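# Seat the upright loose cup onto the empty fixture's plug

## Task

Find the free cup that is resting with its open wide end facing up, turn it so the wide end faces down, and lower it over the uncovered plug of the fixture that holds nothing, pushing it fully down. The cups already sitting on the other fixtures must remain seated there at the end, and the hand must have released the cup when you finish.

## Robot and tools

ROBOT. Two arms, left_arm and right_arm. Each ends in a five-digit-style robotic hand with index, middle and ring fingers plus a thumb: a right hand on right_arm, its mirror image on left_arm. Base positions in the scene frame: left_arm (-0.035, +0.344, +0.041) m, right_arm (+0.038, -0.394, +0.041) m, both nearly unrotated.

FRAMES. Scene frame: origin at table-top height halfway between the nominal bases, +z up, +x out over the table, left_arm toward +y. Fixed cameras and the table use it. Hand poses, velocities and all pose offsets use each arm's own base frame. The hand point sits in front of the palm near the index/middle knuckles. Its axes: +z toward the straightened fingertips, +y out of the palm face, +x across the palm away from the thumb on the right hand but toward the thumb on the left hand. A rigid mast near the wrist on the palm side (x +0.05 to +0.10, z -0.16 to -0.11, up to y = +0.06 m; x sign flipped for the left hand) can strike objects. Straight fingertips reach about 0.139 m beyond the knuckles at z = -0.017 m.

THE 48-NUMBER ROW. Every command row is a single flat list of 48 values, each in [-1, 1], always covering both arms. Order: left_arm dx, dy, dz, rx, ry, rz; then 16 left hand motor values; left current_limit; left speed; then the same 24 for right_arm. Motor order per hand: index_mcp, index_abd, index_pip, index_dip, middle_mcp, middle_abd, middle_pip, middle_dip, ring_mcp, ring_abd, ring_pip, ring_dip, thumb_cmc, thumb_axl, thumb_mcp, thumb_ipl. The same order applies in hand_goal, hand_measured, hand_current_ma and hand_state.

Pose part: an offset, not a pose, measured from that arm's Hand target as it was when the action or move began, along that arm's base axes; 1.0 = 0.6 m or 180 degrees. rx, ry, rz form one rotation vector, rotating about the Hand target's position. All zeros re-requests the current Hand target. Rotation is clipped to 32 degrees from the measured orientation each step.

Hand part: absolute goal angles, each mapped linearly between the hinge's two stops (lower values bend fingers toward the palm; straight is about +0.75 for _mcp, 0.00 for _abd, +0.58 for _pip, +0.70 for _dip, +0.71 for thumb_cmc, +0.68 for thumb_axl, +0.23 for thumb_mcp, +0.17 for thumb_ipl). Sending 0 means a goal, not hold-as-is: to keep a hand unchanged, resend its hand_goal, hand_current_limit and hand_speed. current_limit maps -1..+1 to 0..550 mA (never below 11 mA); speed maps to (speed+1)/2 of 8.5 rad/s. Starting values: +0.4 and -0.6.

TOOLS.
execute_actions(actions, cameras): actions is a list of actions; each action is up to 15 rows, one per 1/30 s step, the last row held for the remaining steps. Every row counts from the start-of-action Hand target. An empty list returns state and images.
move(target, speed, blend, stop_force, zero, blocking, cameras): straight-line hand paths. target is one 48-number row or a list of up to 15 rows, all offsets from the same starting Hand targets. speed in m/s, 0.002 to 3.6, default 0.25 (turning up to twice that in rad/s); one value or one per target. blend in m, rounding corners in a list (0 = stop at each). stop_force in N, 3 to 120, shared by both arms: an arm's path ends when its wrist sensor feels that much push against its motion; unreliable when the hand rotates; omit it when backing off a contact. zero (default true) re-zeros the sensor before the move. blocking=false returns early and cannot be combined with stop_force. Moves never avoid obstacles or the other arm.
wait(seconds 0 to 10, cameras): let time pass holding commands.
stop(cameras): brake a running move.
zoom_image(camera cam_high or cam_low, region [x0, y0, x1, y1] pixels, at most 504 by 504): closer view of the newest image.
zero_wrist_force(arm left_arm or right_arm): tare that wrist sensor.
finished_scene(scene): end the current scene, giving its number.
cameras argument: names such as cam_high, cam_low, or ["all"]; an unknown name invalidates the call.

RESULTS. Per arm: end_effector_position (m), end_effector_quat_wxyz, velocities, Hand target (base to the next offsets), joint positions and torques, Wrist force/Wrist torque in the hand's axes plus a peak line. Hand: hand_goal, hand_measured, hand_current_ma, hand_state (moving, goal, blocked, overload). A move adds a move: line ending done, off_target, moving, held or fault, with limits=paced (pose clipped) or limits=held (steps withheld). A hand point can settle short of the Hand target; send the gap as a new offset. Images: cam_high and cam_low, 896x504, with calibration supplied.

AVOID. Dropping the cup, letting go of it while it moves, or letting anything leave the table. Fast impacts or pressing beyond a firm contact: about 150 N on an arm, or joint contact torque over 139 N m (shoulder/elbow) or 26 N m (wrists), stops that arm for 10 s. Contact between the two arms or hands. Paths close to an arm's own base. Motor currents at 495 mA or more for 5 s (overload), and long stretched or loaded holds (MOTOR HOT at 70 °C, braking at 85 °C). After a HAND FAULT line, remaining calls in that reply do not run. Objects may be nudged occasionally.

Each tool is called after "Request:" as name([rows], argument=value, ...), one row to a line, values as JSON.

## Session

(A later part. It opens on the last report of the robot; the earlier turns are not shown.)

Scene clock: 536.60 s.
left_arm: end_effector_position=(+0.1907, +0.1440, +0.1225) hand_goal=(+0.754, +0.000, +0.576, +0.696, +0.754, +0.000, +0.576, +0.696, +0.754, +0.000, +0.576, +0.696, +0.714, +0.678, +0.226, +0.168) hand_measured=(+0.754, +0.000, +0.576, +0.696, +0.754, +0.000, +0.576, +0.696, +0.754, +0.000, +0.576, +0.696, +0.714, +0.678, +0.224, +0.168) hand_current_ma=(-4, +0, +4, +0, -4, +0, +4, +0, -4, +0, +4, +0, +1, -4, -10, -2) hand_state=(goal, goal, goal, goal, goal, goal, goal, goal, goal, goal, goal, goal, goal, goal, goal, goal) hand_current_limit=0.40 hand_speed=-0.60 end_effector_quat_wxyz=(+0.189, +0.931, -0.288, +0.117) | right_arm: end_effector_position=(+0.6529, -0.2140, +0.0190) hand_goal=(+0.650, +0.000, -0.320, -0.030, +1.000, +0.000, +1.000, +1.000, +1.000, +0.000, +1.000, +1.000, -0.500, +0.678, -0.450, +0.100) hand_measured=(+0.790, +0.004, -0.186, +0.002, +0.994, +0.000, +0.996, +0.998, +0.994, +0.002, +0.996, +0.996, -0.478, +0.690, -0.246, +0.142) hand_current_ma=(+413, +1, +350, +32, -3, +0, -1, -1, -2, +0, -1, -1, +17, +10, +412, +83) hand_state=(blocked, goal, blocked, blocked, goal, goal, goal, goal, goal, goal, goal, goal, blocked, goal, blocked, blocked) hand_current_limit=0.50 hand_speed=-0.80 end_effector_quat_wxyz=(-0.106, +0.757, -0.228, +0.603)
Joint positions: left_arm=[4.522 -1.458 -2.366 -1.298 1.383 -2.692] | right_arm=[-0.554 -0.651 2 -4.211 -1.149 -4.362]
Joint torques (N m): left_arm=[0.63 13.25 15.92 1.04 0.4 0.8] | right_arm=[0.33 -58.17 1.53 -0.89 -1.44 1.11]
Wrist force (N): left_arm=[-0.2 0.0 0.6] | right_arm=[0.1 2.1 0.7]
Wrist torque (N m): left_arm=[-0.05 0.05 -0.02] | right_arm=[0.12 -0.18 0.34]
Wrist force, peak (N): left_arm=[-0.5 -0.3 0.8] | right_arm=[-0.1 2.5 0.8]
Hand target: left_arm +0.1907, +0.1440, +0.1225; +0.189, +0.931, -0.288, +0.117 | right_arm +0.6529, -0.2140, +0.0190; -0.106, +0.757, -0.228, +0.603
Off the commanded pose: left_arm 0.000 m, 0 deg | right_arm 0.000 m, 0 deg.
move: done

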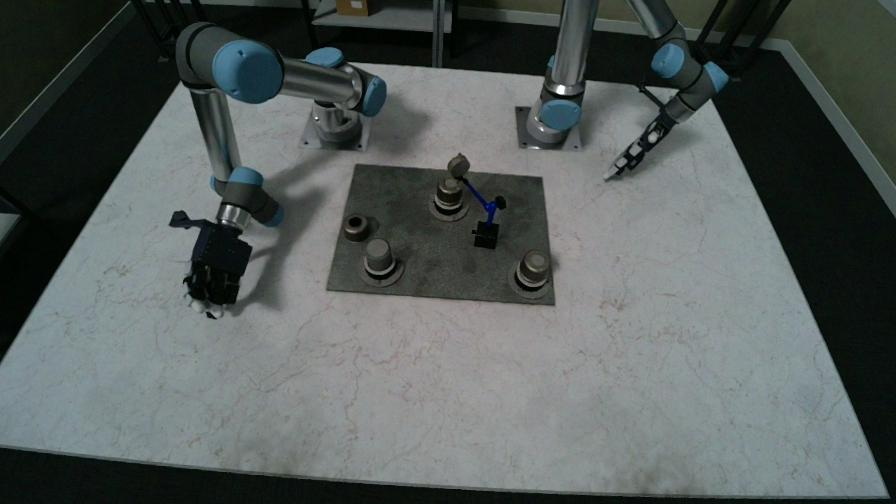

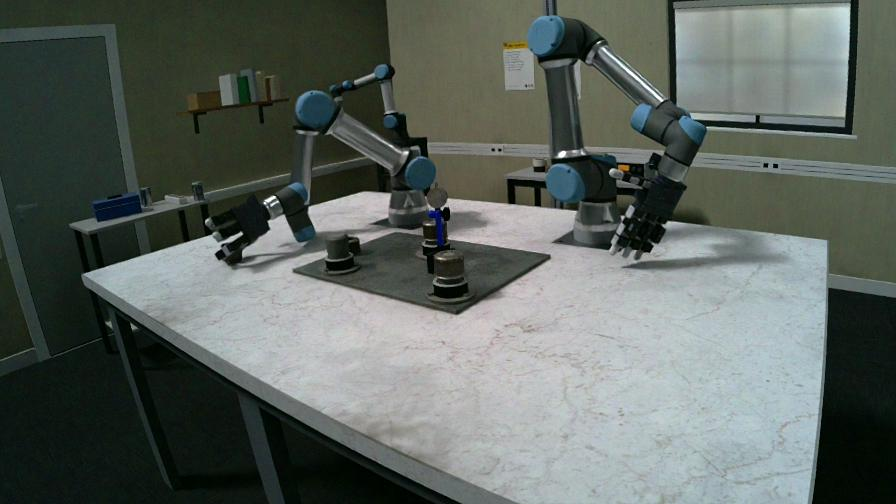

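Request:
move(target=[0,0,0,0,0,0,0.754,0,0.576,0.696,0.754,0,0.576,0.696,0.754,0,0.576,0.696,0.714,0.678,0.226,0.168,0.4,-0.6,0,0,-0.02,0,0,0,0.65,0,-0.32,-0.03,1,0,1,1,1,0,1,1,-0.5,0.678,-0.45,0.1,0.5,-0.8], speed=0.006, stop_force=4, zero=false, cameras=["cam_low"])

Request:
zoom_image(camera="cam_low", region=[180, 170, 320, 290])

Scene clock: 544.03 s.
left_arm: end_effector_position=(+0.1907, +0.1440, +0.1225) hand_goal=(+0.754, +0.000, +0.576, +0.696, +0.754, +0.000, +0.576, +0.696, +0.754, +0.000, +0.576, +0.696, +0.714, +0.678, +0.226, +0.168) hand_measured=(+0.754, +0.000, +0.576, +0.696, +0.754, +0.000, +0.576, +0.696, +0.754, +0.000, +0.576, +0.696, +0.714, +0.678, +0.224, +0.168) hand_current_ma=(-4, +0, +4, +0, -4, +0, +4, +0, -4, +0, +4, +0, +1, -4, -10, -2) hand_state=(goal, goal, goal, goal, goal, goal, goal, goal, goal, goal, goal, goal, goal, goal, goal, goal) hand_current_limit=0.40 hand_speed=-0.60 end_effector_quat_wxyz=(+0.189, +0.931, -0.288, +0.117) | right_arm: end_effector_position=(+0.6529, -0.2140, +0.0122) hand_goal=(+0.650, +0.000, -0.320, -0.030, +1.000, +0.000, +1.000, +1.000, +1.000, +0.000, +1.000, +1.000, -0.500, +0.678, -0.450, +0.100) hand_measured=(+0.790, +0.000, -0.186, +0.002, +0.994, +0.000, +0.996, +0.998, +0.994, +0.002, +0.996, +0.996, -0.500, +0.678, -0.246, +0.142) hand_current_ma=(+412, +0, +350, +32, -3, +0, -1, -1, -2, +0, -1, -1, +0, +0, +413, +83) hand_state=(blocked, goal, blocked, blocked, goal, goal, goal, goal, goal, goal, goal, goal, goal, goal, blocked, blocked) hand_current_limit=0.50 hand_speed=-0.80 end_effector_quat_wxyz=(-0.106, +0.757, -0.228, +0.603)
Joint positions: left_arm=[4.522 -1.458 -2.366 -1.298 1.383 -2.692] | right_arm=[-0.554 -0.634 1.994 -4.223 -1.149 -4.362]
Joint torques (N m): left_arm=[2.02 13.44 15.95 1.32 0.42 0.98] | right_arm=[-4 -56.84 4.53 -0.3 -1.45 0.73]
Wrist force (N): left_arm=[-0.3 -0.1 0.7] | right_arm=[2.1 0.9 0.3]
Wrist torque (N m): left_arm=[-0.06 0.06 -0.02] | right_arm=[0.16 -0.15 0.37]
Wrist force, peak (N): left_arm=[-0.6 -0.4 0.7] | right_arm=[3.5 -0.8 -0.8]
Hand target: left_arm +0.1907, +0.1440, +0.1225; +0.189, +0.931, -0.288, +0.117 | right_arm +0.6529, -0.2140, +0.0122; -0.106, +0.757, -0.228, +0.603 (not the last commanded pose)
Off the commanded pose: left_arm 0.000 m, 0 deg | right_arm 0.005 m, 0 deg.
move: contact (right_arm)
Images, in order (width x height): cam_low 896x504.

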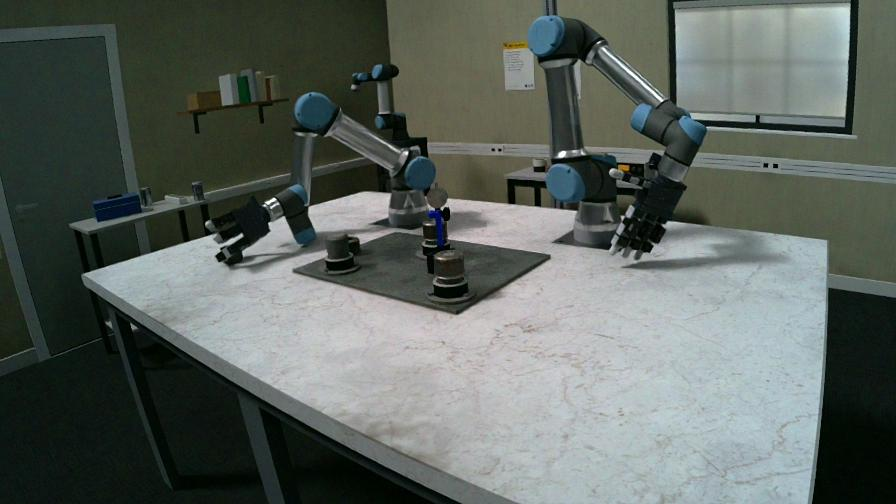

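Scaled by 3.600 from the camera's 896x504 image, which has a finer 1280x720 frame.

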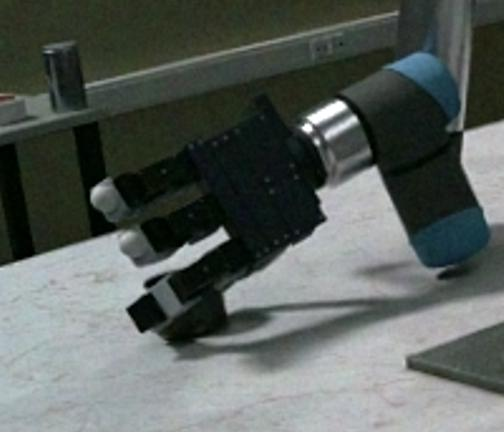

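Request:
move(target=[0,0,0,0,0,0,0.754,0,0.576,0.696,0.754,0,0.576,0.696,0.754,0,0.576,0.696,0.714,0.678,0.226,0.168,0.4,-0.6,0,0,-0.01,0,0,0,0.65,0,-0.32,-0.03,1,0,1,1,1,0,1,1,-0.5,0.678,-0.45,0.1,0.5,-0.8], speed=0.005, stop_force=10, zero=false, cameras=["cam_low"])

Request:
zoom_image(camera="cam_low", region=[190, 210, 270, 280])

Scene clock: 573.13 s.
left_arm: end_effector_position=(+0.1907, +0.1440, +0.1225) hand_goal=(+0.754, +0.000, +0.576, +0.696, +0.754, +0.000, +0.576, +0.696, +0.754, +0.000, +0.576, +0.696, +0.714, +0.678, +0.226, +0.168) hand_measured=(+0.754, +0.000, +0.576, +0.696, +0.754, +0.000, +0.576, +0.696, +0.754, +0.000, +0.576, +0.696, +0.714, +0.678, +0.224, +0.168) hand_current_ma=(-4, +0, +4, +0, -4, +0, +4, +0, -4, +0, +4, +0, +1, -4, -10, -2) hand_state=(goal, goal, goal, goal, goal, goal, goal, goal, goal, goal, goal, goal, goal, goal, goal, goal) hand_current_limit=0.40 hand_speed=-0.60 end_effector_quat_wxyz=(+0.189, +0.931, -0.288, +0.117) | right_arm: end_effector_position=(+0.6529, -0.2140, +0.0062) hand_goal=(+0.650, +0.000, -0.320, -0.030, +1.000, +0.000, +1.000, +1.000, +1.000, +0.000, +1.000, +1.000, -0.500, +0.678, -0.450, +0.100) hand_measured=(+0.790, -0.006, -0.188, +0.002, +0.994, +0.000, +0.996, +0.998, +0.994, +0.002, +0.996, +0.996, -0.528, +0.660, -0.246, +0.142) hand_current_ma=(+413, -2, +346, +32, -3, +0, -1, -1, -2, +0, -1, -1, -26, -17, +412, +83) hand_state=(blocked, goal, blocked, blocked, goal, goal, goal, goal, goal, goal, goal, goal, blocked, goal, blocked, blocked) hand_current_limit=0.50 hand_speed=-0.80 end_effector_quat_wxyz=(-0.106, +0.757, -0.228, +0.603)
Joint positions: left_arm=[4.522 -1.458 -2.366 -1.298 1.383 -2.692] | right_arm=[-0.554 -0.619 1.988 -4.233 -1.149 -4.362]
Joint torques (N m): left_arm=[0.01 11.96 16.26 1.2 0.36 1.15] | right_arm=[-3.11 -49.64 -7.43 0.19 -1.41 0.29]
Wrist force (N): left_arm=[-0.1 -0.2 0.5] | right_arm=[6.5 -1.6 -1.3]
Wrist torque (N m): left_arm=[-0.06 0.03 -0.01] | right_arm=[0.12 -0.08 0.38]
Wrist force, peak (N): left_arm=[-0.6 -0.5 0.8] | right_arm=[6.7 -1.8 -1.3]
Hand target: left_arm +0.1907, +0.1440, +0.1225; +0.189, +0.931, -0.288, +0.117 | right_arm +0.6529, -0.2140, +0.0062; -0.106, +0.757, -0.228, +0.603
Off the commanded pose: left_arm 0.000 m, 0 deg | right_arm 0.000 m, 0 deg.
move: done
Images, in order (width x height): cam_low 896x504.

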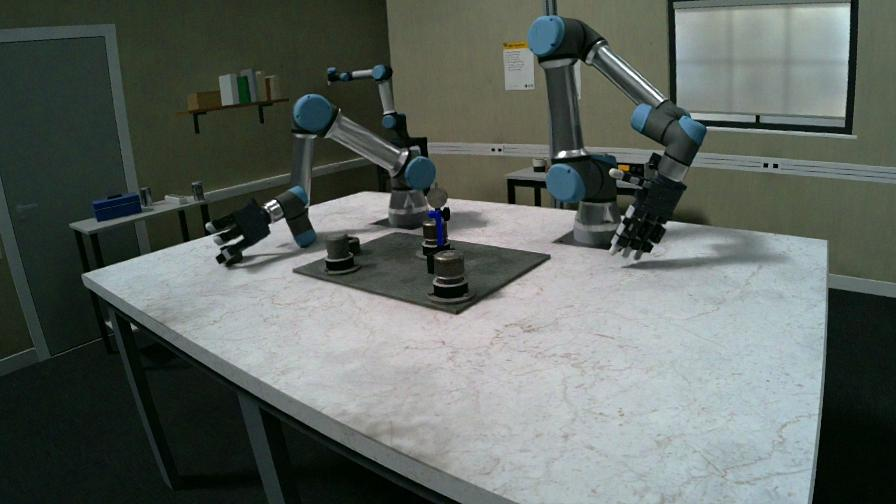

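Scaled by 6.300 from the camera's 896x504 image, which has a finer 1280x720 frame.

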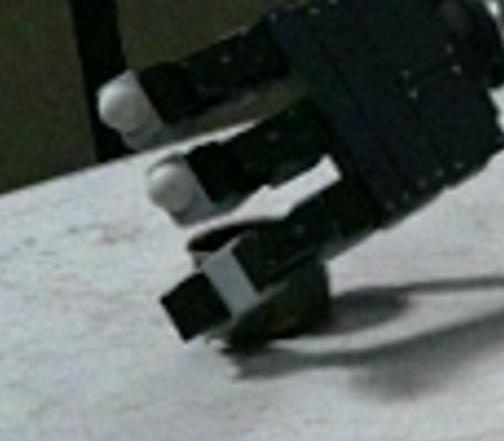

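Request:
wait(seconds=0, cameras=["all"])

Request:
zoom_image(camera="cam_high", region=[170, 250, 250, 330])

Request:
zoom_image(camera="cam_low", region=[205, 235, 255, 275])

Scene clock: 585.33 s.
left_arm: end_effector_position=(+0.1907, +0.1440, +0.1225) hand_goal=(+0.754, +0.000, +0.576, +0.696, +0.754, +0.000, +0.576, +0.696, +0.754, +0.000, +0.576, +0.696, +0.714, +0.678, +0.226, +0.168) hand_measured=(+0.754, +0.000, +0.576, +0.696, +0.754, +0.000, +0.576, +0.696, +0.754, +0.000, +0.576, +0.696, +0.714, +0.678, +0.224, +0.168) hand_current_ma=(-4, +0, +4, +0, -4, +0, +4, +0, -4, +0, +4, +0, +1, -4, -10, -2) hand_state=(goal, goal, goal, goal, goal, goal, goal, goal, goal, goal, goal, goal, goal, goal, goal, goal) hand_current_limit=0.40 hand_speed=-0.60 end_effector_quat_wxyz=(+0.189, +0.931, -0.288, +0.117) | right_arm: end_effector_position=(+0.6529, -0.2140, +0.0062) hand_goal=(+0.650, +0.000, -0.320, -0.030, +1.000, +0.000, +1.000, +1.000, +1.000, +0.000, +1.000, +1.000, -0.500, +0.678, -0.450, +0.100) hand_measured=(+0.790, -0.006, -0.188, +0.002, +0.994, +0.000, +0.996, +0.998, +0.994, +0.002, +0.996, +0.996, -0.528, +0.660, -0.246, +0.142) hand_current_ma=(+413, -2, +346, +32, -3, +0, -1, -1, -2, +0, -1, -1, -26, -17, +412, +83) hand_state=(blocked, goal, blocked, blocked, goal, goal, goal, goal, goal, goal, goal, goal, blocked, goal, blocked, blocked) hand_current_limit=0.50 hand_speed=-0.80 end_effector_quat_wxyz=(-0.106, +0.757, -0.228, +0.603)
Joint positions: left_arm=[4.522 -1.458 -2.366 -1.298 1.383 -2.692] | right_arm=[-0.554 -0.619 1.989 -4.233 -1.149 -4.362]
Joint torques (N m): left_arm=[0.49 13.05 17.38 1.21 0.66 1.12] | right_arm=[-4.65 -54.66 2.86 1.1 -1.37 0.67]
Wrist force (N): left_arm=[-0.2 -0.2 0.3] | right_arm=[6.4 -1.5 -1.5]
Wrist torque (N m): left_arm=[-0.04 0.04 -0.01] | right_arm=[0.15 -0.06 0.37]
Wrist force, peak (N): left_arm=[-0.5 0.3 0.7] | right_arm=[6.7 -1.7 -1.6]
Hand target: left_arm +0.1907, +0.1440, +0.1225; +0.189, +0.931, -0.288, +0.117 | right_arm +0.6529, -0.2140, +0.0062; -0.106, +0.757, -0.228, +0.603
Off the commanded pose: left_arm 0.000 m, 0 deg | right_arm 0.000 m, 0 deg.

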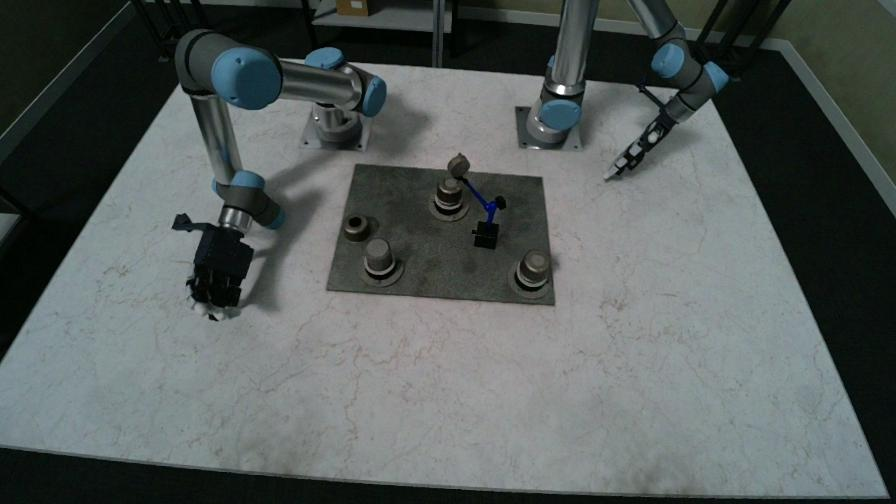

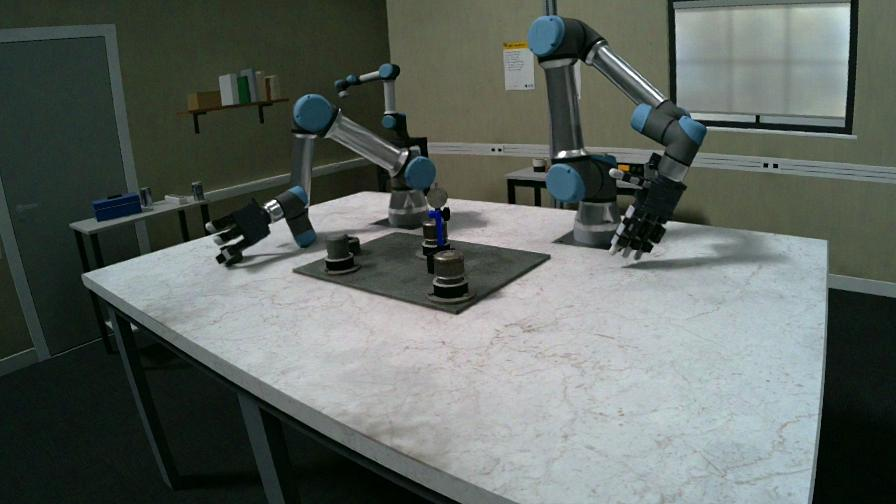

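Scaled by 6.300 from the camera's 896x504 image, which has a finer 1280x720 frame.

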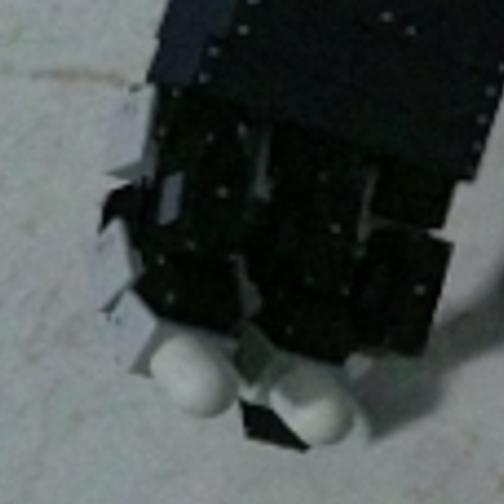

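Scaled by 10.080 from the camera's 896x504 image, which has a finer 1280x720 frame.

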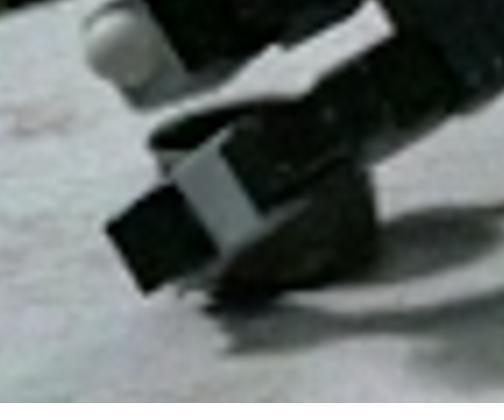

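Request:
move(target=[0,0,0,0,0,0,0.754,0,0.576,0.696,0.754,0,0.576,0.696,0.754,0,0.576,0.696,0.714,0.678,0.226,0.168,0.4,-0.6,0,0,0.18,0,0,0,0.65,0,-0.32,-0.03,1,0,1,1,1,0,1,1,-0.5,0.678,-0.45,0.1,0.5,-0.8], speed=0.08, cameras=["all"])

Request:
zoom_image(camera="cam_low", region=[200, 190, 260, 250])

Request:
zoom_image(camera="cam_high", region=[160, 250, 240, 330])

Scene clock: 598.67 s.
left_arm: end_effector_position=(+0.1907, +0.1440, +0.1225) hand_goal=(+0.754, +0.000, +0.576, +0.696, +0.754, +0.000, +0.576, +0.696, +0.754, +0.000, +0.576, +0.696, +0.714, +0.678, +0.226, +0.168) hand_measured=(+0.754, +0.000, +0.576, +0.696, +0.754, +0.000, +0.576, +0.696, +0.754, +0.000, +0.576, +0.696, +0.714, +0.678, +0.224, +0.168) hand_current_ma=(-4, +0, +4, +0, -4, +0, +4, +0, -4, +0, +4, +0, +1, -4, -10, -2) hand_state=(goal, goal, goal, goal, goal, goal, goal, goal, goal, goal, goal, goal, goal, goal, goal, goal) hand_current_limit=0.40 hand_speed=-0.60 end_effector_quat_wxyz=(+0.189, +0.931, -0.288, +0.117) | right_arm: end_effector_position=(+0.6528, -0.2140, +0.1141) hand_goal=(+0.650, +0.000, -0.320, -0.030, +1.000, +0.000, +1.000, +1.000, +1.000, +0.000, +1.000, +1.000, -0.500, +0.678, -0.450, +0.100) hand_measured=(+0.790, +0.004, -0.188, +0.002, +0.994, +0.000, +0.996, +0.998, +0.994, +0.002, +0.996, +0.996, -0.486, +0.686, -0.246, +0.142) hand_current_ma=(+413, +1, +346, +32, -3, +0, -1, -1, -2, +0, -1, -1, +8, +4, +413, +83) hand_state=(blocked, goal, blocked, blocked, goal, goal, goal, goal, goal, goal, goal, goal, goal, goal, blocked, blocked) hand_current_limit=0.50 hand_speed=-0.80 end_effector_quat_wxyz=(-0.106, +0.757, -0.228, +0.603)
Joint positions: left_arm=[4.522 -1.458 -2.366 -1.298 1.383 -2.692] | right_arm=[-0.554 -0.888 2.049 -4.023 -1.149 -4.362]
Joint torques (N m): left_arm=[0.63 13.87 16.08 1.17 0.51 0.95] | right_arm=[4.25 -45.26 -20.64 -3.98 -0.73 -1.37]
Wrist force (N): left_arm=[-0.2 -0.1 0.6] | right_arm=[-0.5 2.3 0.9]
Wrist torque (N m): left_arm=[-0.06 0.05 -0.01] | right_arm=[0.13 -0.11 0.31]
Wrist force, peak (N): left_arm=[-0.6 0.1 0.9] | right_arm=[6.7 -1.6 -1.3]
Hand target: left_arm +0.1907, +0.1440, +0.1225; +0.189, +0.931, -0.288, +0.117 | right_arm +0.6529, -0.2140, +0.1142; -0.106, +0.757, -0.228, +0.603
Off the commanded pose: left_arm 0.000 m, 0 deg | right_arm 0.000 m, 0 deg.
move: done

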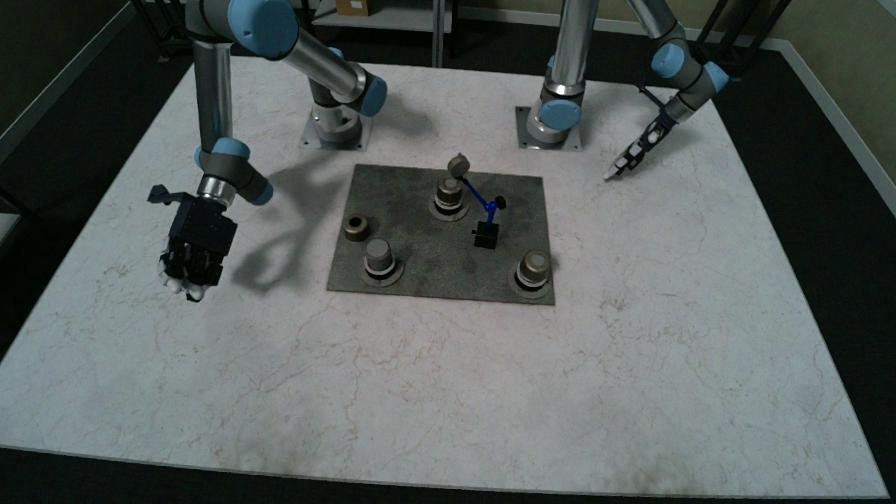

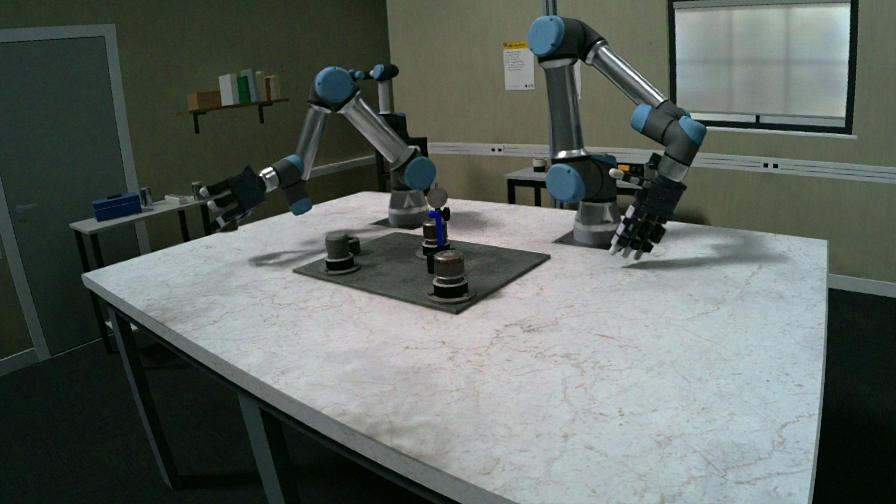

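Scaled by 8.400 from the camera's 896x504 image, which has a finer 1280x720 frame.

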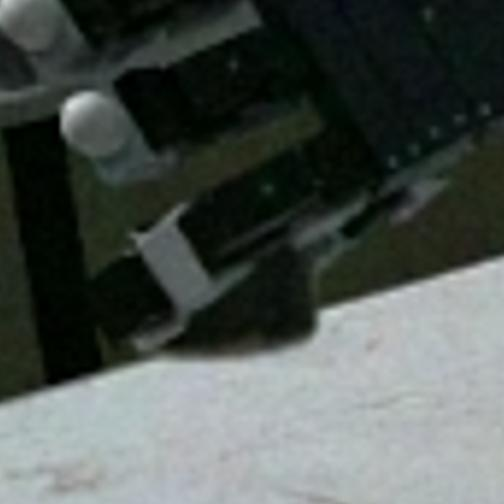

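Scaled by 6.300 from the camera's 896x504 image, which has a finer 1280x720 frame.

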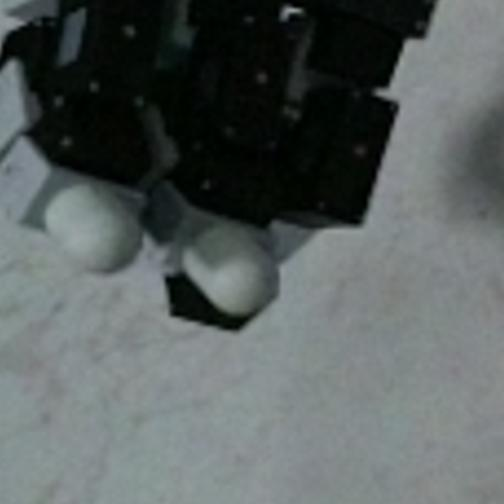

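Request:
move(target=[0,0,0,0,0,0,0.754,0,0.576,0.696,0.754,0,0.576,0.696,0.754,0,0.576,0.696,0.714,0.678,0.226,0.168,0.4,-0.6,0,0,0.1,0,0,-0.222,0.65,0,-0.32,-0.03,1,0,1,1,1,0,1,1,-0.5,0.678,-0.45,0.1,0.5,-0.8], speed=0.15, cameras=["all"])

Request:
zoom_image(camera="cam_low", region=[180, 160, 260, 240])

Request:
zoom_image(camera="cam_high", region=[130, 220, 230, 320])

Scene clock: 625.97 s.
left_arm: end_effector_position=(+0.1907, +0.1440, +0.1225) hand_goal=(+0.754, +0.000, +0.576, +0.696, +0.754, +0.000, +0.576, +0.696, +0.754, +0.000, +0.576, +0.696, +0.714, +0.678, +0.226, +0.168) hand_measured=(+0.754, +0.000, +0.576, +0.696, +0.754, +0.000, +0.576, +0.696, +0.754, +0.000, +0.576, +0.696, +0.714, +0.678, +0.224, +0.168) hand_current_ma=(-4, +0, +4, +0, -4, +0, +4, +0, -4, +0, +4, +0, +1, -4, -10, -2) hand_state=(goal, goal, goal, goal, goal, goal, goal, goal, goal, goal, goal, goal, goal, goal, goal, goal) hand_current_limit=0.40 hand_speed=-0.60 end_effector_quat_wxyz=(+0.189, +0.931, -0.288, +0.117) | right_arm: end_effector_position=(+0.6529, -0.2139, +0.1741) hand_goal=(+0.650, +0.000, -0.320, -0.030, +1.000, +0.000, +1.000, +1.000, +1.000, +0.000, +1.000, +1.000, -0.500, +0.678, -0.450, +0.100) hand_measured=(+0.790, +0.004, -0.188, +0.002, +0.994, +0.000, +0.996, +0.998, +0.994, +0.002, +0.996, +0.996, -0.486, +0.686, -0.246, +0.142) hand_current_ma=(+412, +1, +346, +32, -3, +0, -1, -1, -2, +0, -1, -1, +8, +4, +412, +83) hand_state=(blocked, goal, blocked, blocked, goal, goal, goal, goal, goal, goal, goal, goal, goal, goal, blocked, blocked) hand_current_limit=0.50 hand_speed=-0.80 end_effector_quat_wxyz=(+0.106, +0.634, -0.473, +0.603)
Joint positions: left_arm=[4.522 -1.458 -2.366 -1.298 1.383 -2.692] | right_arm=[-0.273 -0.901 1.782 -3.729 -2.093 -4.095]
Joint torques (N m): left_arm=[0.13 13.22 16.51 0.88 0.55 1.16] | right_arm=[-5.22 -59.63 -11.67 -2.89 -2.18 -0.82]
Wrist force (N): left_arm=[-0.2 -0.2 0.4] | right_arm=[-0.3 2.2 1.1]
Wrist torque (N m): left_arm=[-0.06 0.05 -0.02] | right_arm=[0.10 -0.17 0.28]
Wrist force, peak (N): left_arm=[-0.5 -0.1 0.9] | right_arm=[-0.7 2.8 0.7]
Hand target: left_arm +0.1907, +0.1440, +0.1225; +0.189, +0.931, -0.288, +0.117 | right_arm +0.6529, -0.2140, +0.1742; +0.106, +0.634, -0.473, +0.603
Off the commanded pose: left_arm 0.000 m, 0 deg | right_arm 0.000 m, 0 deg.
move: done

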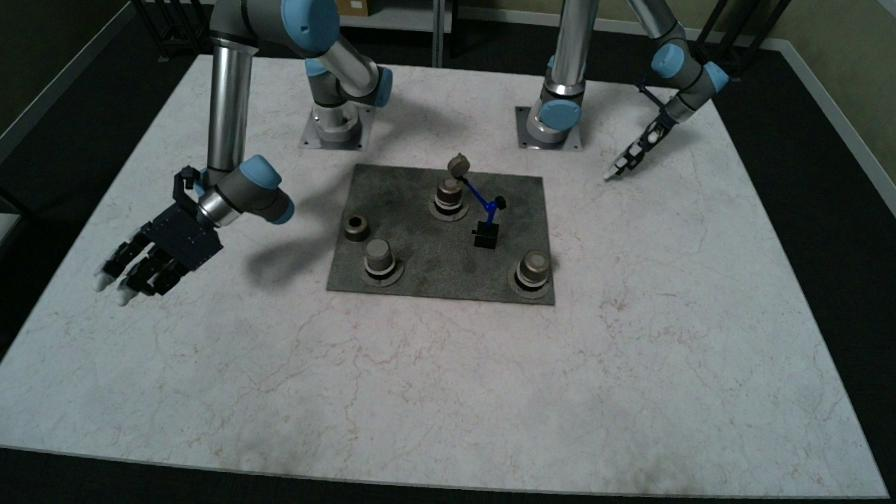

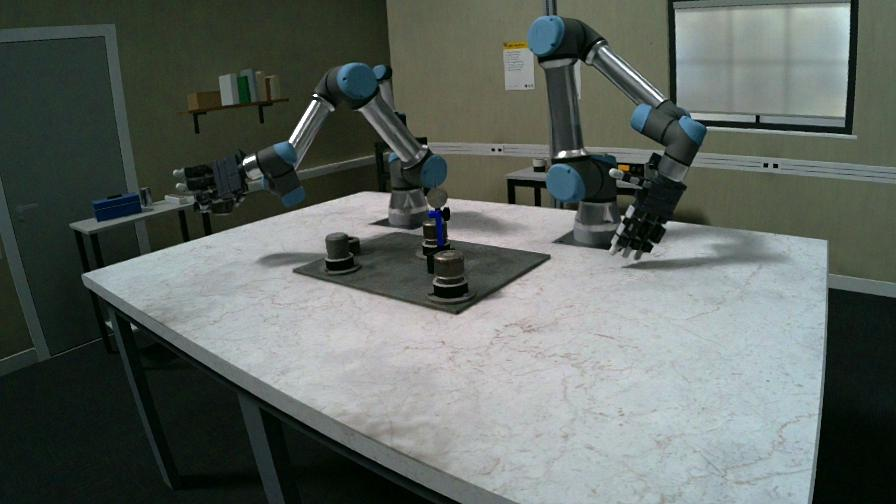

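Scaled by 6.300 from the camera's 896x504 image, which has a finer 1280x720 frame.

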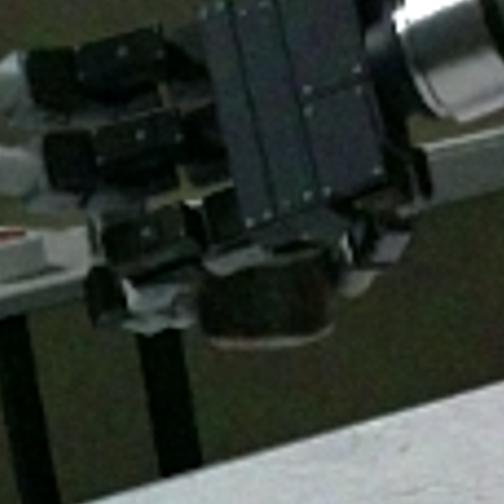

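Scaled by 5.040 from the camera's 896x504 image, which has a finer 1280x720 frame.

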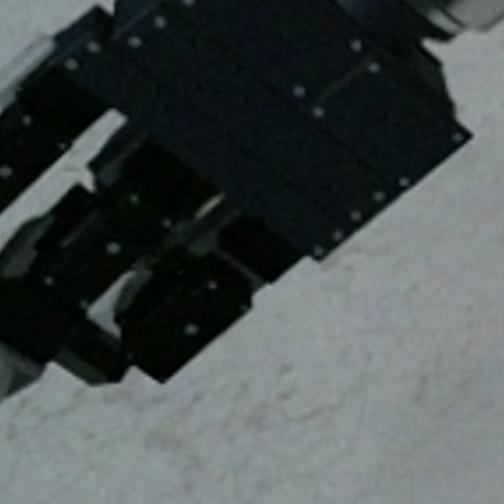

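Request:
zoom_image(camera="cam_low", region=[205, 190, 241, 218])

Request:
zoom_image(camera="cam_high", region=[336, 205, 376, 245])

Request:
zoom_image(camera="cam_low", region=[320, 225, 370, 280])

Scaled by 14.000 from the camera's 896x504 image, which has a finer 1280x720 frame.

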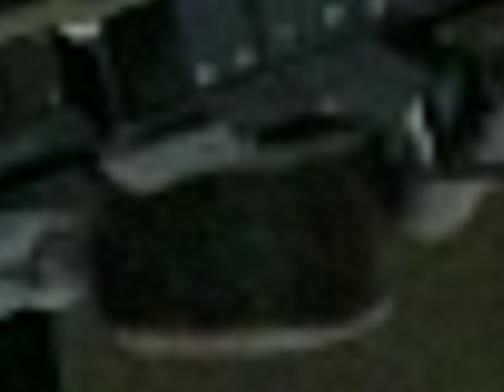

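Scaled by 12.600 from the camera's 896x504 image, which has a finer 1280x720 frame.

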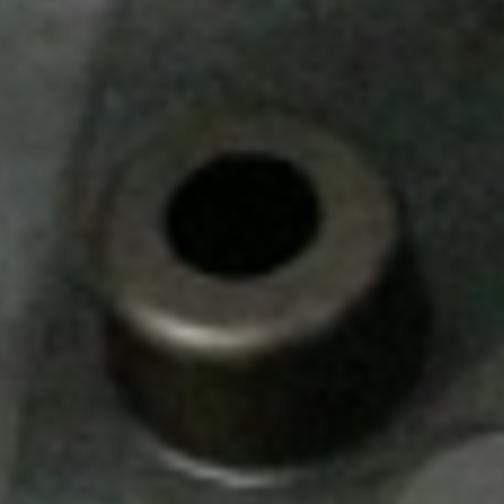

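Scaled by 9.164 from the camera's 896x504 image, which has a finer 1280x720 frame.

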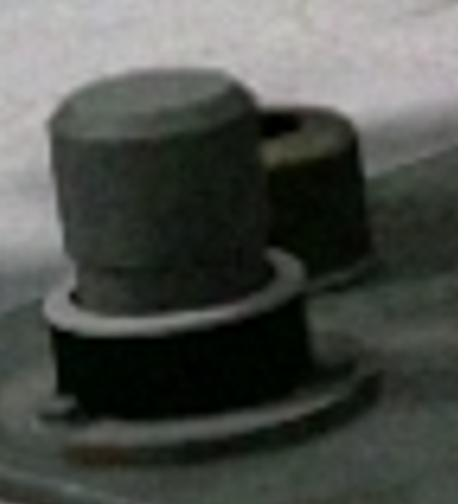

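Request:
zoom_image(camera="cam_high", region=[350, 225, 410, 295])

Request:
zoom_image(camera="cam_low", region=[315, 225, 365, 285])

Scaled by 7.200 from the camera's 896x504 image, which has a finer 1280x720 frame.

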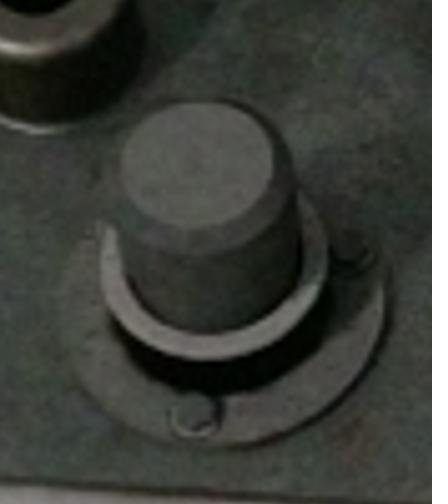

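Scaled by 8.400 from the camera's 896x504 image, which has a finer 1280x720 frame.

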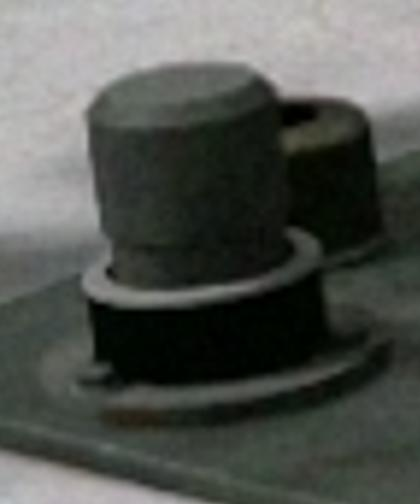

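Request:
move([
  [0,0,0,0,0,0,0.754,0,0.576,0.696,0.754,0,0.576,0.696,0.754,0,0.576,0.696,0.714,0.678,0.226,0.168,0.4,-0.6,0,0,0.1333,0,0,0.222,0.65,0,-0.32,-0.03,1,0,1,1,1,0,1,1,-0.5,0.678,-0.45,0.1,0.5,-0.8],
  [0,0,0,0,0,0,0.754,0,0.576,0.696,0.754,0,0.576,0.696,0.754,0,0.576,0.696,0.714,0.678,0.226,0.168,0.4,-0.6,-0.1653,0.7228,0.1333,0,0,0.444,0.65,0,-0.32,-0.03,1,0,1,1,1,0,1,1,-0.5,0.678,-0.45,0.1,0.5,-0.8],
], speed=0.15, blend=0.02, cameras=["all"])

Scene clock: 724.30 s.
left_arm: end_effector_position=(+0.1907, +0.1440, +0.1225) hand_goal=(+0.754, +0.000, +0.576, +0.696, +0.754, +0.000, +0.576, +0.696, +0.754, +0.000, +0.576, +0.696, +0.714, +0.678, +0.226, +0.168) hand_measured=(+0.754, +0.000, +0.576, +0.696, +0.754, +0.000, +0.576, +0.696, +0.754, +0.000, +0.576, +0.696, +0.714, +0.678, +0.224, +0.168) hand_current_ma=(-4, +0, +4, +0, -4, +0, +4, +0, -4, +0, +4, +0, +1, -4, -10, -2) hand_state=(goal, goal, goal, goal, goal, goal, goal, goal, goal, goal, goal, goal, goal, goal, goal, goal) hand_current_limit=0.40 hand_speed=-0.60 end_effector_quat_wxyz=(+0.189, +0.931, -0.288, +0.117) | right_arm: end_effector_position=(+0.5538, +0.2196, +0.2541) hand_goal=(+0.650, +0.000, -0.320, -0.030, +1.000, +0.000, +1.000, +1.000, +1.000, +0.000, +1.000, +1.000, -0.500, +0.678, -0.450, +0.100) hand_measured=(+0.790, +0.004, -0.188, +0.002, +0.994, +0.000, +0.996, +0.998, +0.994, +0.002, +0.996, +0.996, -0.486, +0.686, -0.246, +0.142) hand_current_ma=(+413, +1, +346, +32, -3, +0, -1, -1, -2, +0, -1, -1, +9, +4, +413, +84) hand_state=(blocked, goal, blocked, blocked, goal, goal, goal, goal, goal, goal, goal, goal, goal, goal, blocked, blocked) hand_current_limit=0.50 hand_speed=-0.80 end_effector_quat_wxyz=(-0.306, +0.790, +0.045, +0.530)
Joint positions: left_arm=[4.522 -1.458 -2.366 -1.298 1.383 -2.692] | right_arm=[0.079 -1.375 2.272 -3.751 -1.087 -4.382]
Joint torques (N m): left_arm=[1.65 13.04 15.92 1.18 0.48 1.33] | right_arm=[6.1 -39.68 -6.62 -2.63 2.58 -1.33]
Wrist force (N): left_arm=[-0.4 -0.3 0.6] | right_arm=[-0.3 2.3 1.1]
Wrist torque (N m): left_arm=[-0.09 0.07 -0.02] | right_arm=[0.09 -0.15 0.18]
Wrist force, peak (N): left_arm=[-0.8 -0.3 0.9] | right_arm=[0.2 3.1 1.1]
Hand target: left_arm +0.1907, +0.1440, +0.1225; +0.189, +0.931, -0.288, +0.117 | right_arm +0.5537, +0.2197, +0.2542; -0.306, +0.790, +0.045, +0.530
Off the commanded pose: left_arm 0.000 m, 0 deg | right_arm 0.000 m, 0 deg.
move: done

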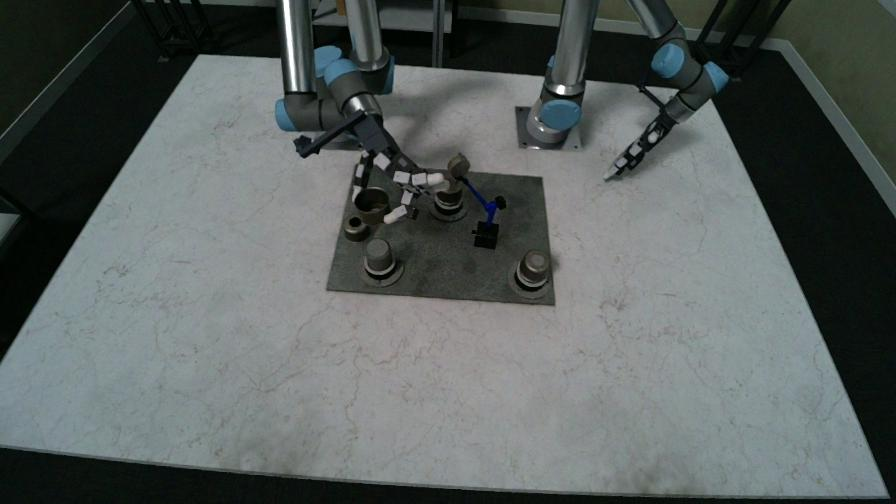

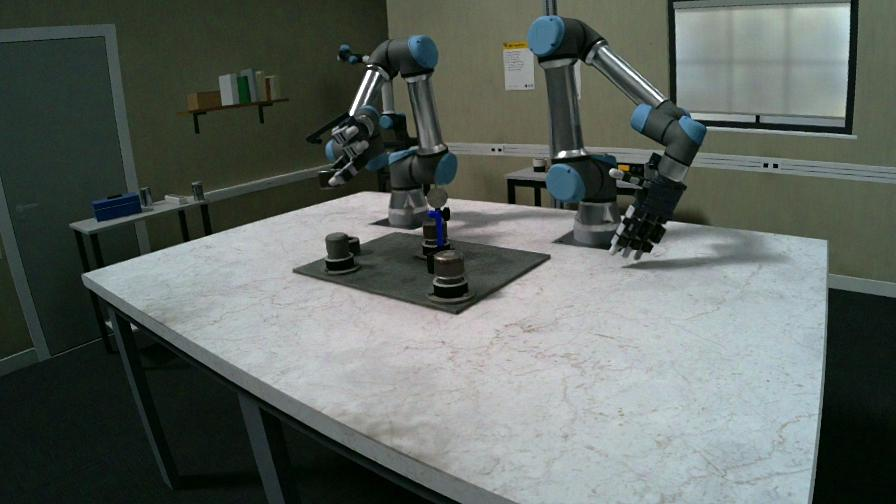

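Request:
zoom_image(camera="cam_high", region=[330, 140, 460, 290])

Request:
zoom_image(camera="cam_low", region=[290, 100, 390, 280])

Request:
zoom_image(camera="cam_high", region=[347, 180, 397, 230])

Scaled by 3.360 from the camera's 896x504 image, which has a finer 1280x720 frame.

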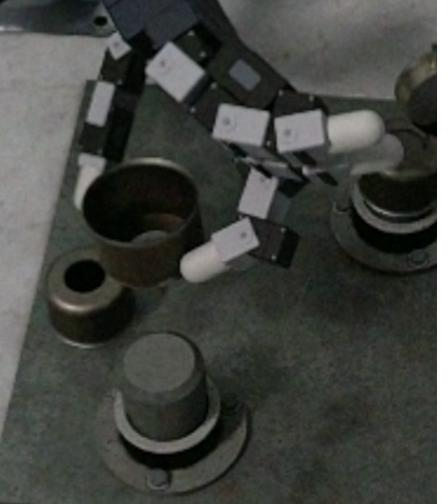

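Scaled by 2.800 from the camera's 896x504 image, which has a finer 1280x720 frame.

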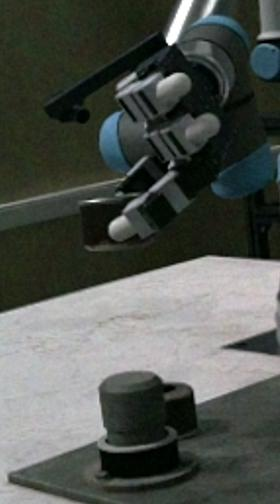

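Scaled by 10.080 from the camera's 896x504 image, which has a finer 1280x720 frame.

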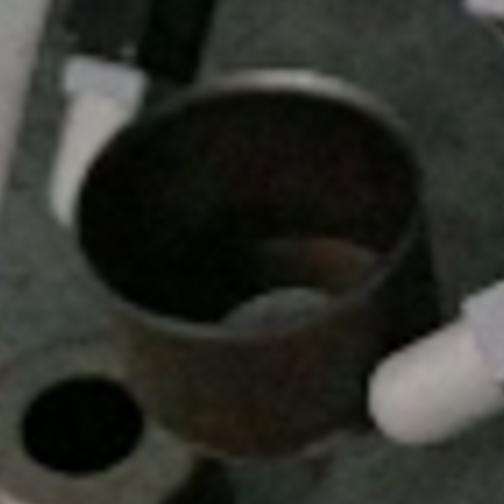

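Request:
move(target=[0,0,0,0,0,0,0.754,0,0.576,0.696,0.754,0,0.576,0.696,0.754,0,0.576,0.696,0.714,0.678,0.226,0.168,0.4,-0.6,0.0348,-0.0201,-0.0212,0.1667,0.2887,0,0.65,0,-0.32,-0.03,1,0,1,1,1,0,1,1,-0.5,0.678,-0.45,0.1,0.5,-0.8], speed=0.15, cameras=["all"])

Request:
zoom_image(camera="cam_high", region=[330, 150, 430, 250])

Request:
zoom_image(camera="cam_low", region=[290, 120, 380, 210])

Scene clock: 742.63 s.
left_arm: end_effector_position=(+0.1907, +0.1440, +0.1225) hand_goal=(+0.754, +0.000, +0.576, +0.696, +0.754, +0.000, +0.576, +0.696, +0.754, +0.000, +0.576, +0.696, +0.714, +0.678, +0.226, +0.168) hand_measured=(+0.754, +0.000, +0.576, +0.696, +0.754, +0.000, +0.576, +0.696, +0.754, +0.000, +0.576, +0.696, +0.714, +0.678, +0.224, +0.168) hand_current_ma=(-4, +0, +4, +0, -4, +0, +4, +0, -4, +0, +4, +0, +1, -4, -10, -2) hand_state=(goal, goal, goal, goal, goal, goal, goal, goal, goal, goal, goal, goal, goal, goal, goal, goal) hand_current_limit=0.40 hand_speed=-0.60 end_effector_quat_wxyz=(+0.189, +0.931, -0.288, +0.117) | right_arm: end_effector_position=(+0.5747, +0.2076, +0.2414) hand_goal=(+0.650, +0.000, -0.320, -0.030, +1.000, +0.000, +1.000, +1.000, +1.000, +0.000, +1.000, +1.000, -0.500, +0.678, -0.450, +0.100) hand_measured=(+0.790, +0.002, -0.188, +0.002, +0.992, +0.000, +0.996, +0.998, +0.994, +0.002, +0.996, +0.996, -0.504, +0.678, -0.246, +0.142) hand_current_ma=(+413, +0, +346, +34, -3, +0, -1, -1, -3, +0, -1, -1, -1, +0, +412, +84) hand_state=(blocked, goal, blocked, blocked, goal, goal, goal, goal, goal, goal, goal, goal, goal, goal, blocked, blocked) hand_current_limit=0.50 hand_speed=-0.80 end_effector_quat_wxyz=(-0.482, +0.837, -0.226, +0.128)
Joint positions: left_arm=[4.522 -1.458 -2.366 -1.298 1.383 -2.692] | right_arm=[-0.141 -1.373 1.917 -2.685 -0.641 -4.033]
Joint torques (N m): left_arm=[0.93 13.11 17.67 1.19 1.1 1.43] | right_arm=[7.38 -47.09 -13.64 -1.66 0.28 -1.13]
Wrist force (N): left_arm=[-0.5 -0.3 0.4] | right_arm=[0.9 2.1 1.3]
Wrist torque (N m): left_arm=[-0.06 0.09 -0.04] | right_arm=[-0.03 -0.04 0.22]
Wrist force, peak (N): left_arm=[-0.6 -0.3 0.8] | right_arm=[1.3 2.2 1.4]
Hand target: left_arm +0.1907, +0.1440, +0.1225; +0.189, +0.931, -0.288, +0.117 | right_arm +0.5746, +0.2076, +0.2415; -0.482, +0.837, -0.226, +0.128
Off the commanded pose: left_arm 0.000 m, 0 deg | right_arm 0.000 m, 0 deg.
move: done

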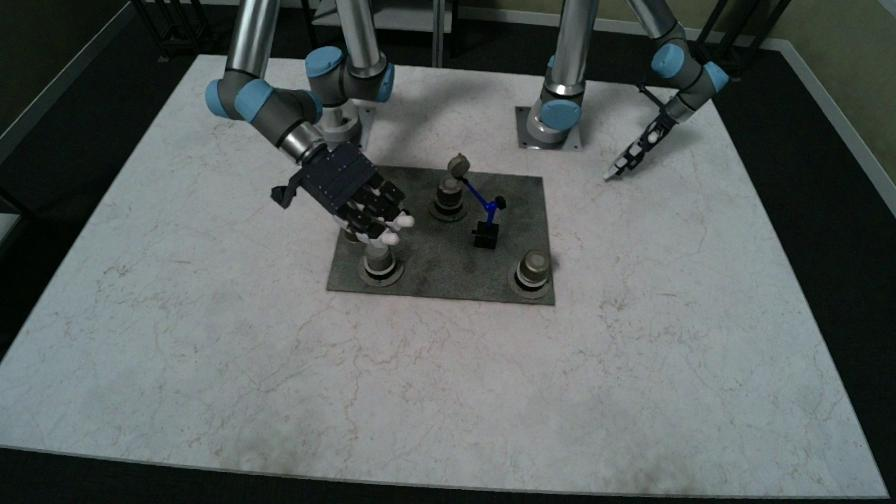

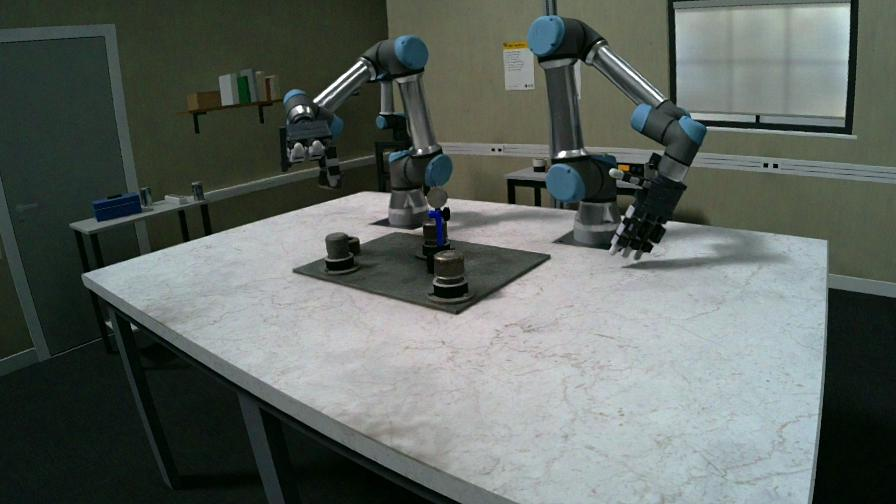

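Scaled by 5.040 from the camera's 896x504 image, which has a finer 1280x720 frame.

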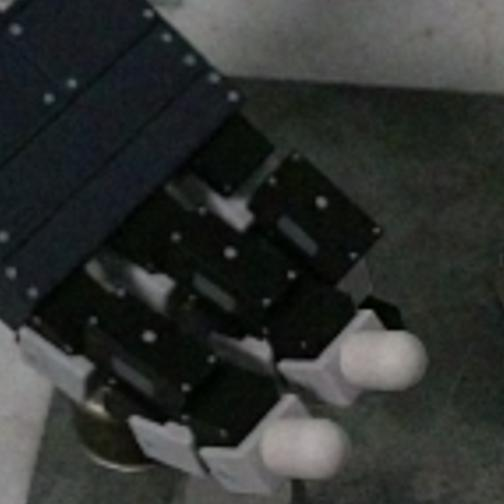

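Scaled by 5.600 from the camera's 896x504 image, which has a finer 1280x720 frame.

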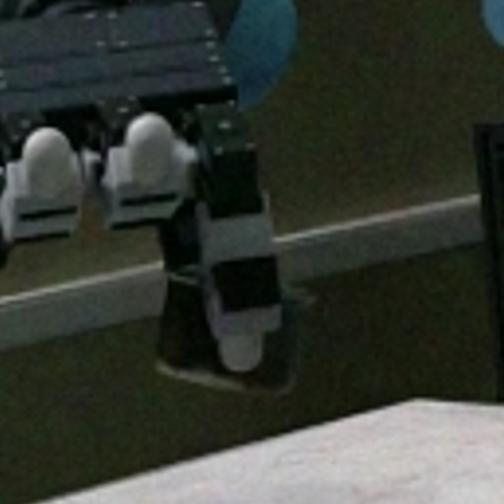

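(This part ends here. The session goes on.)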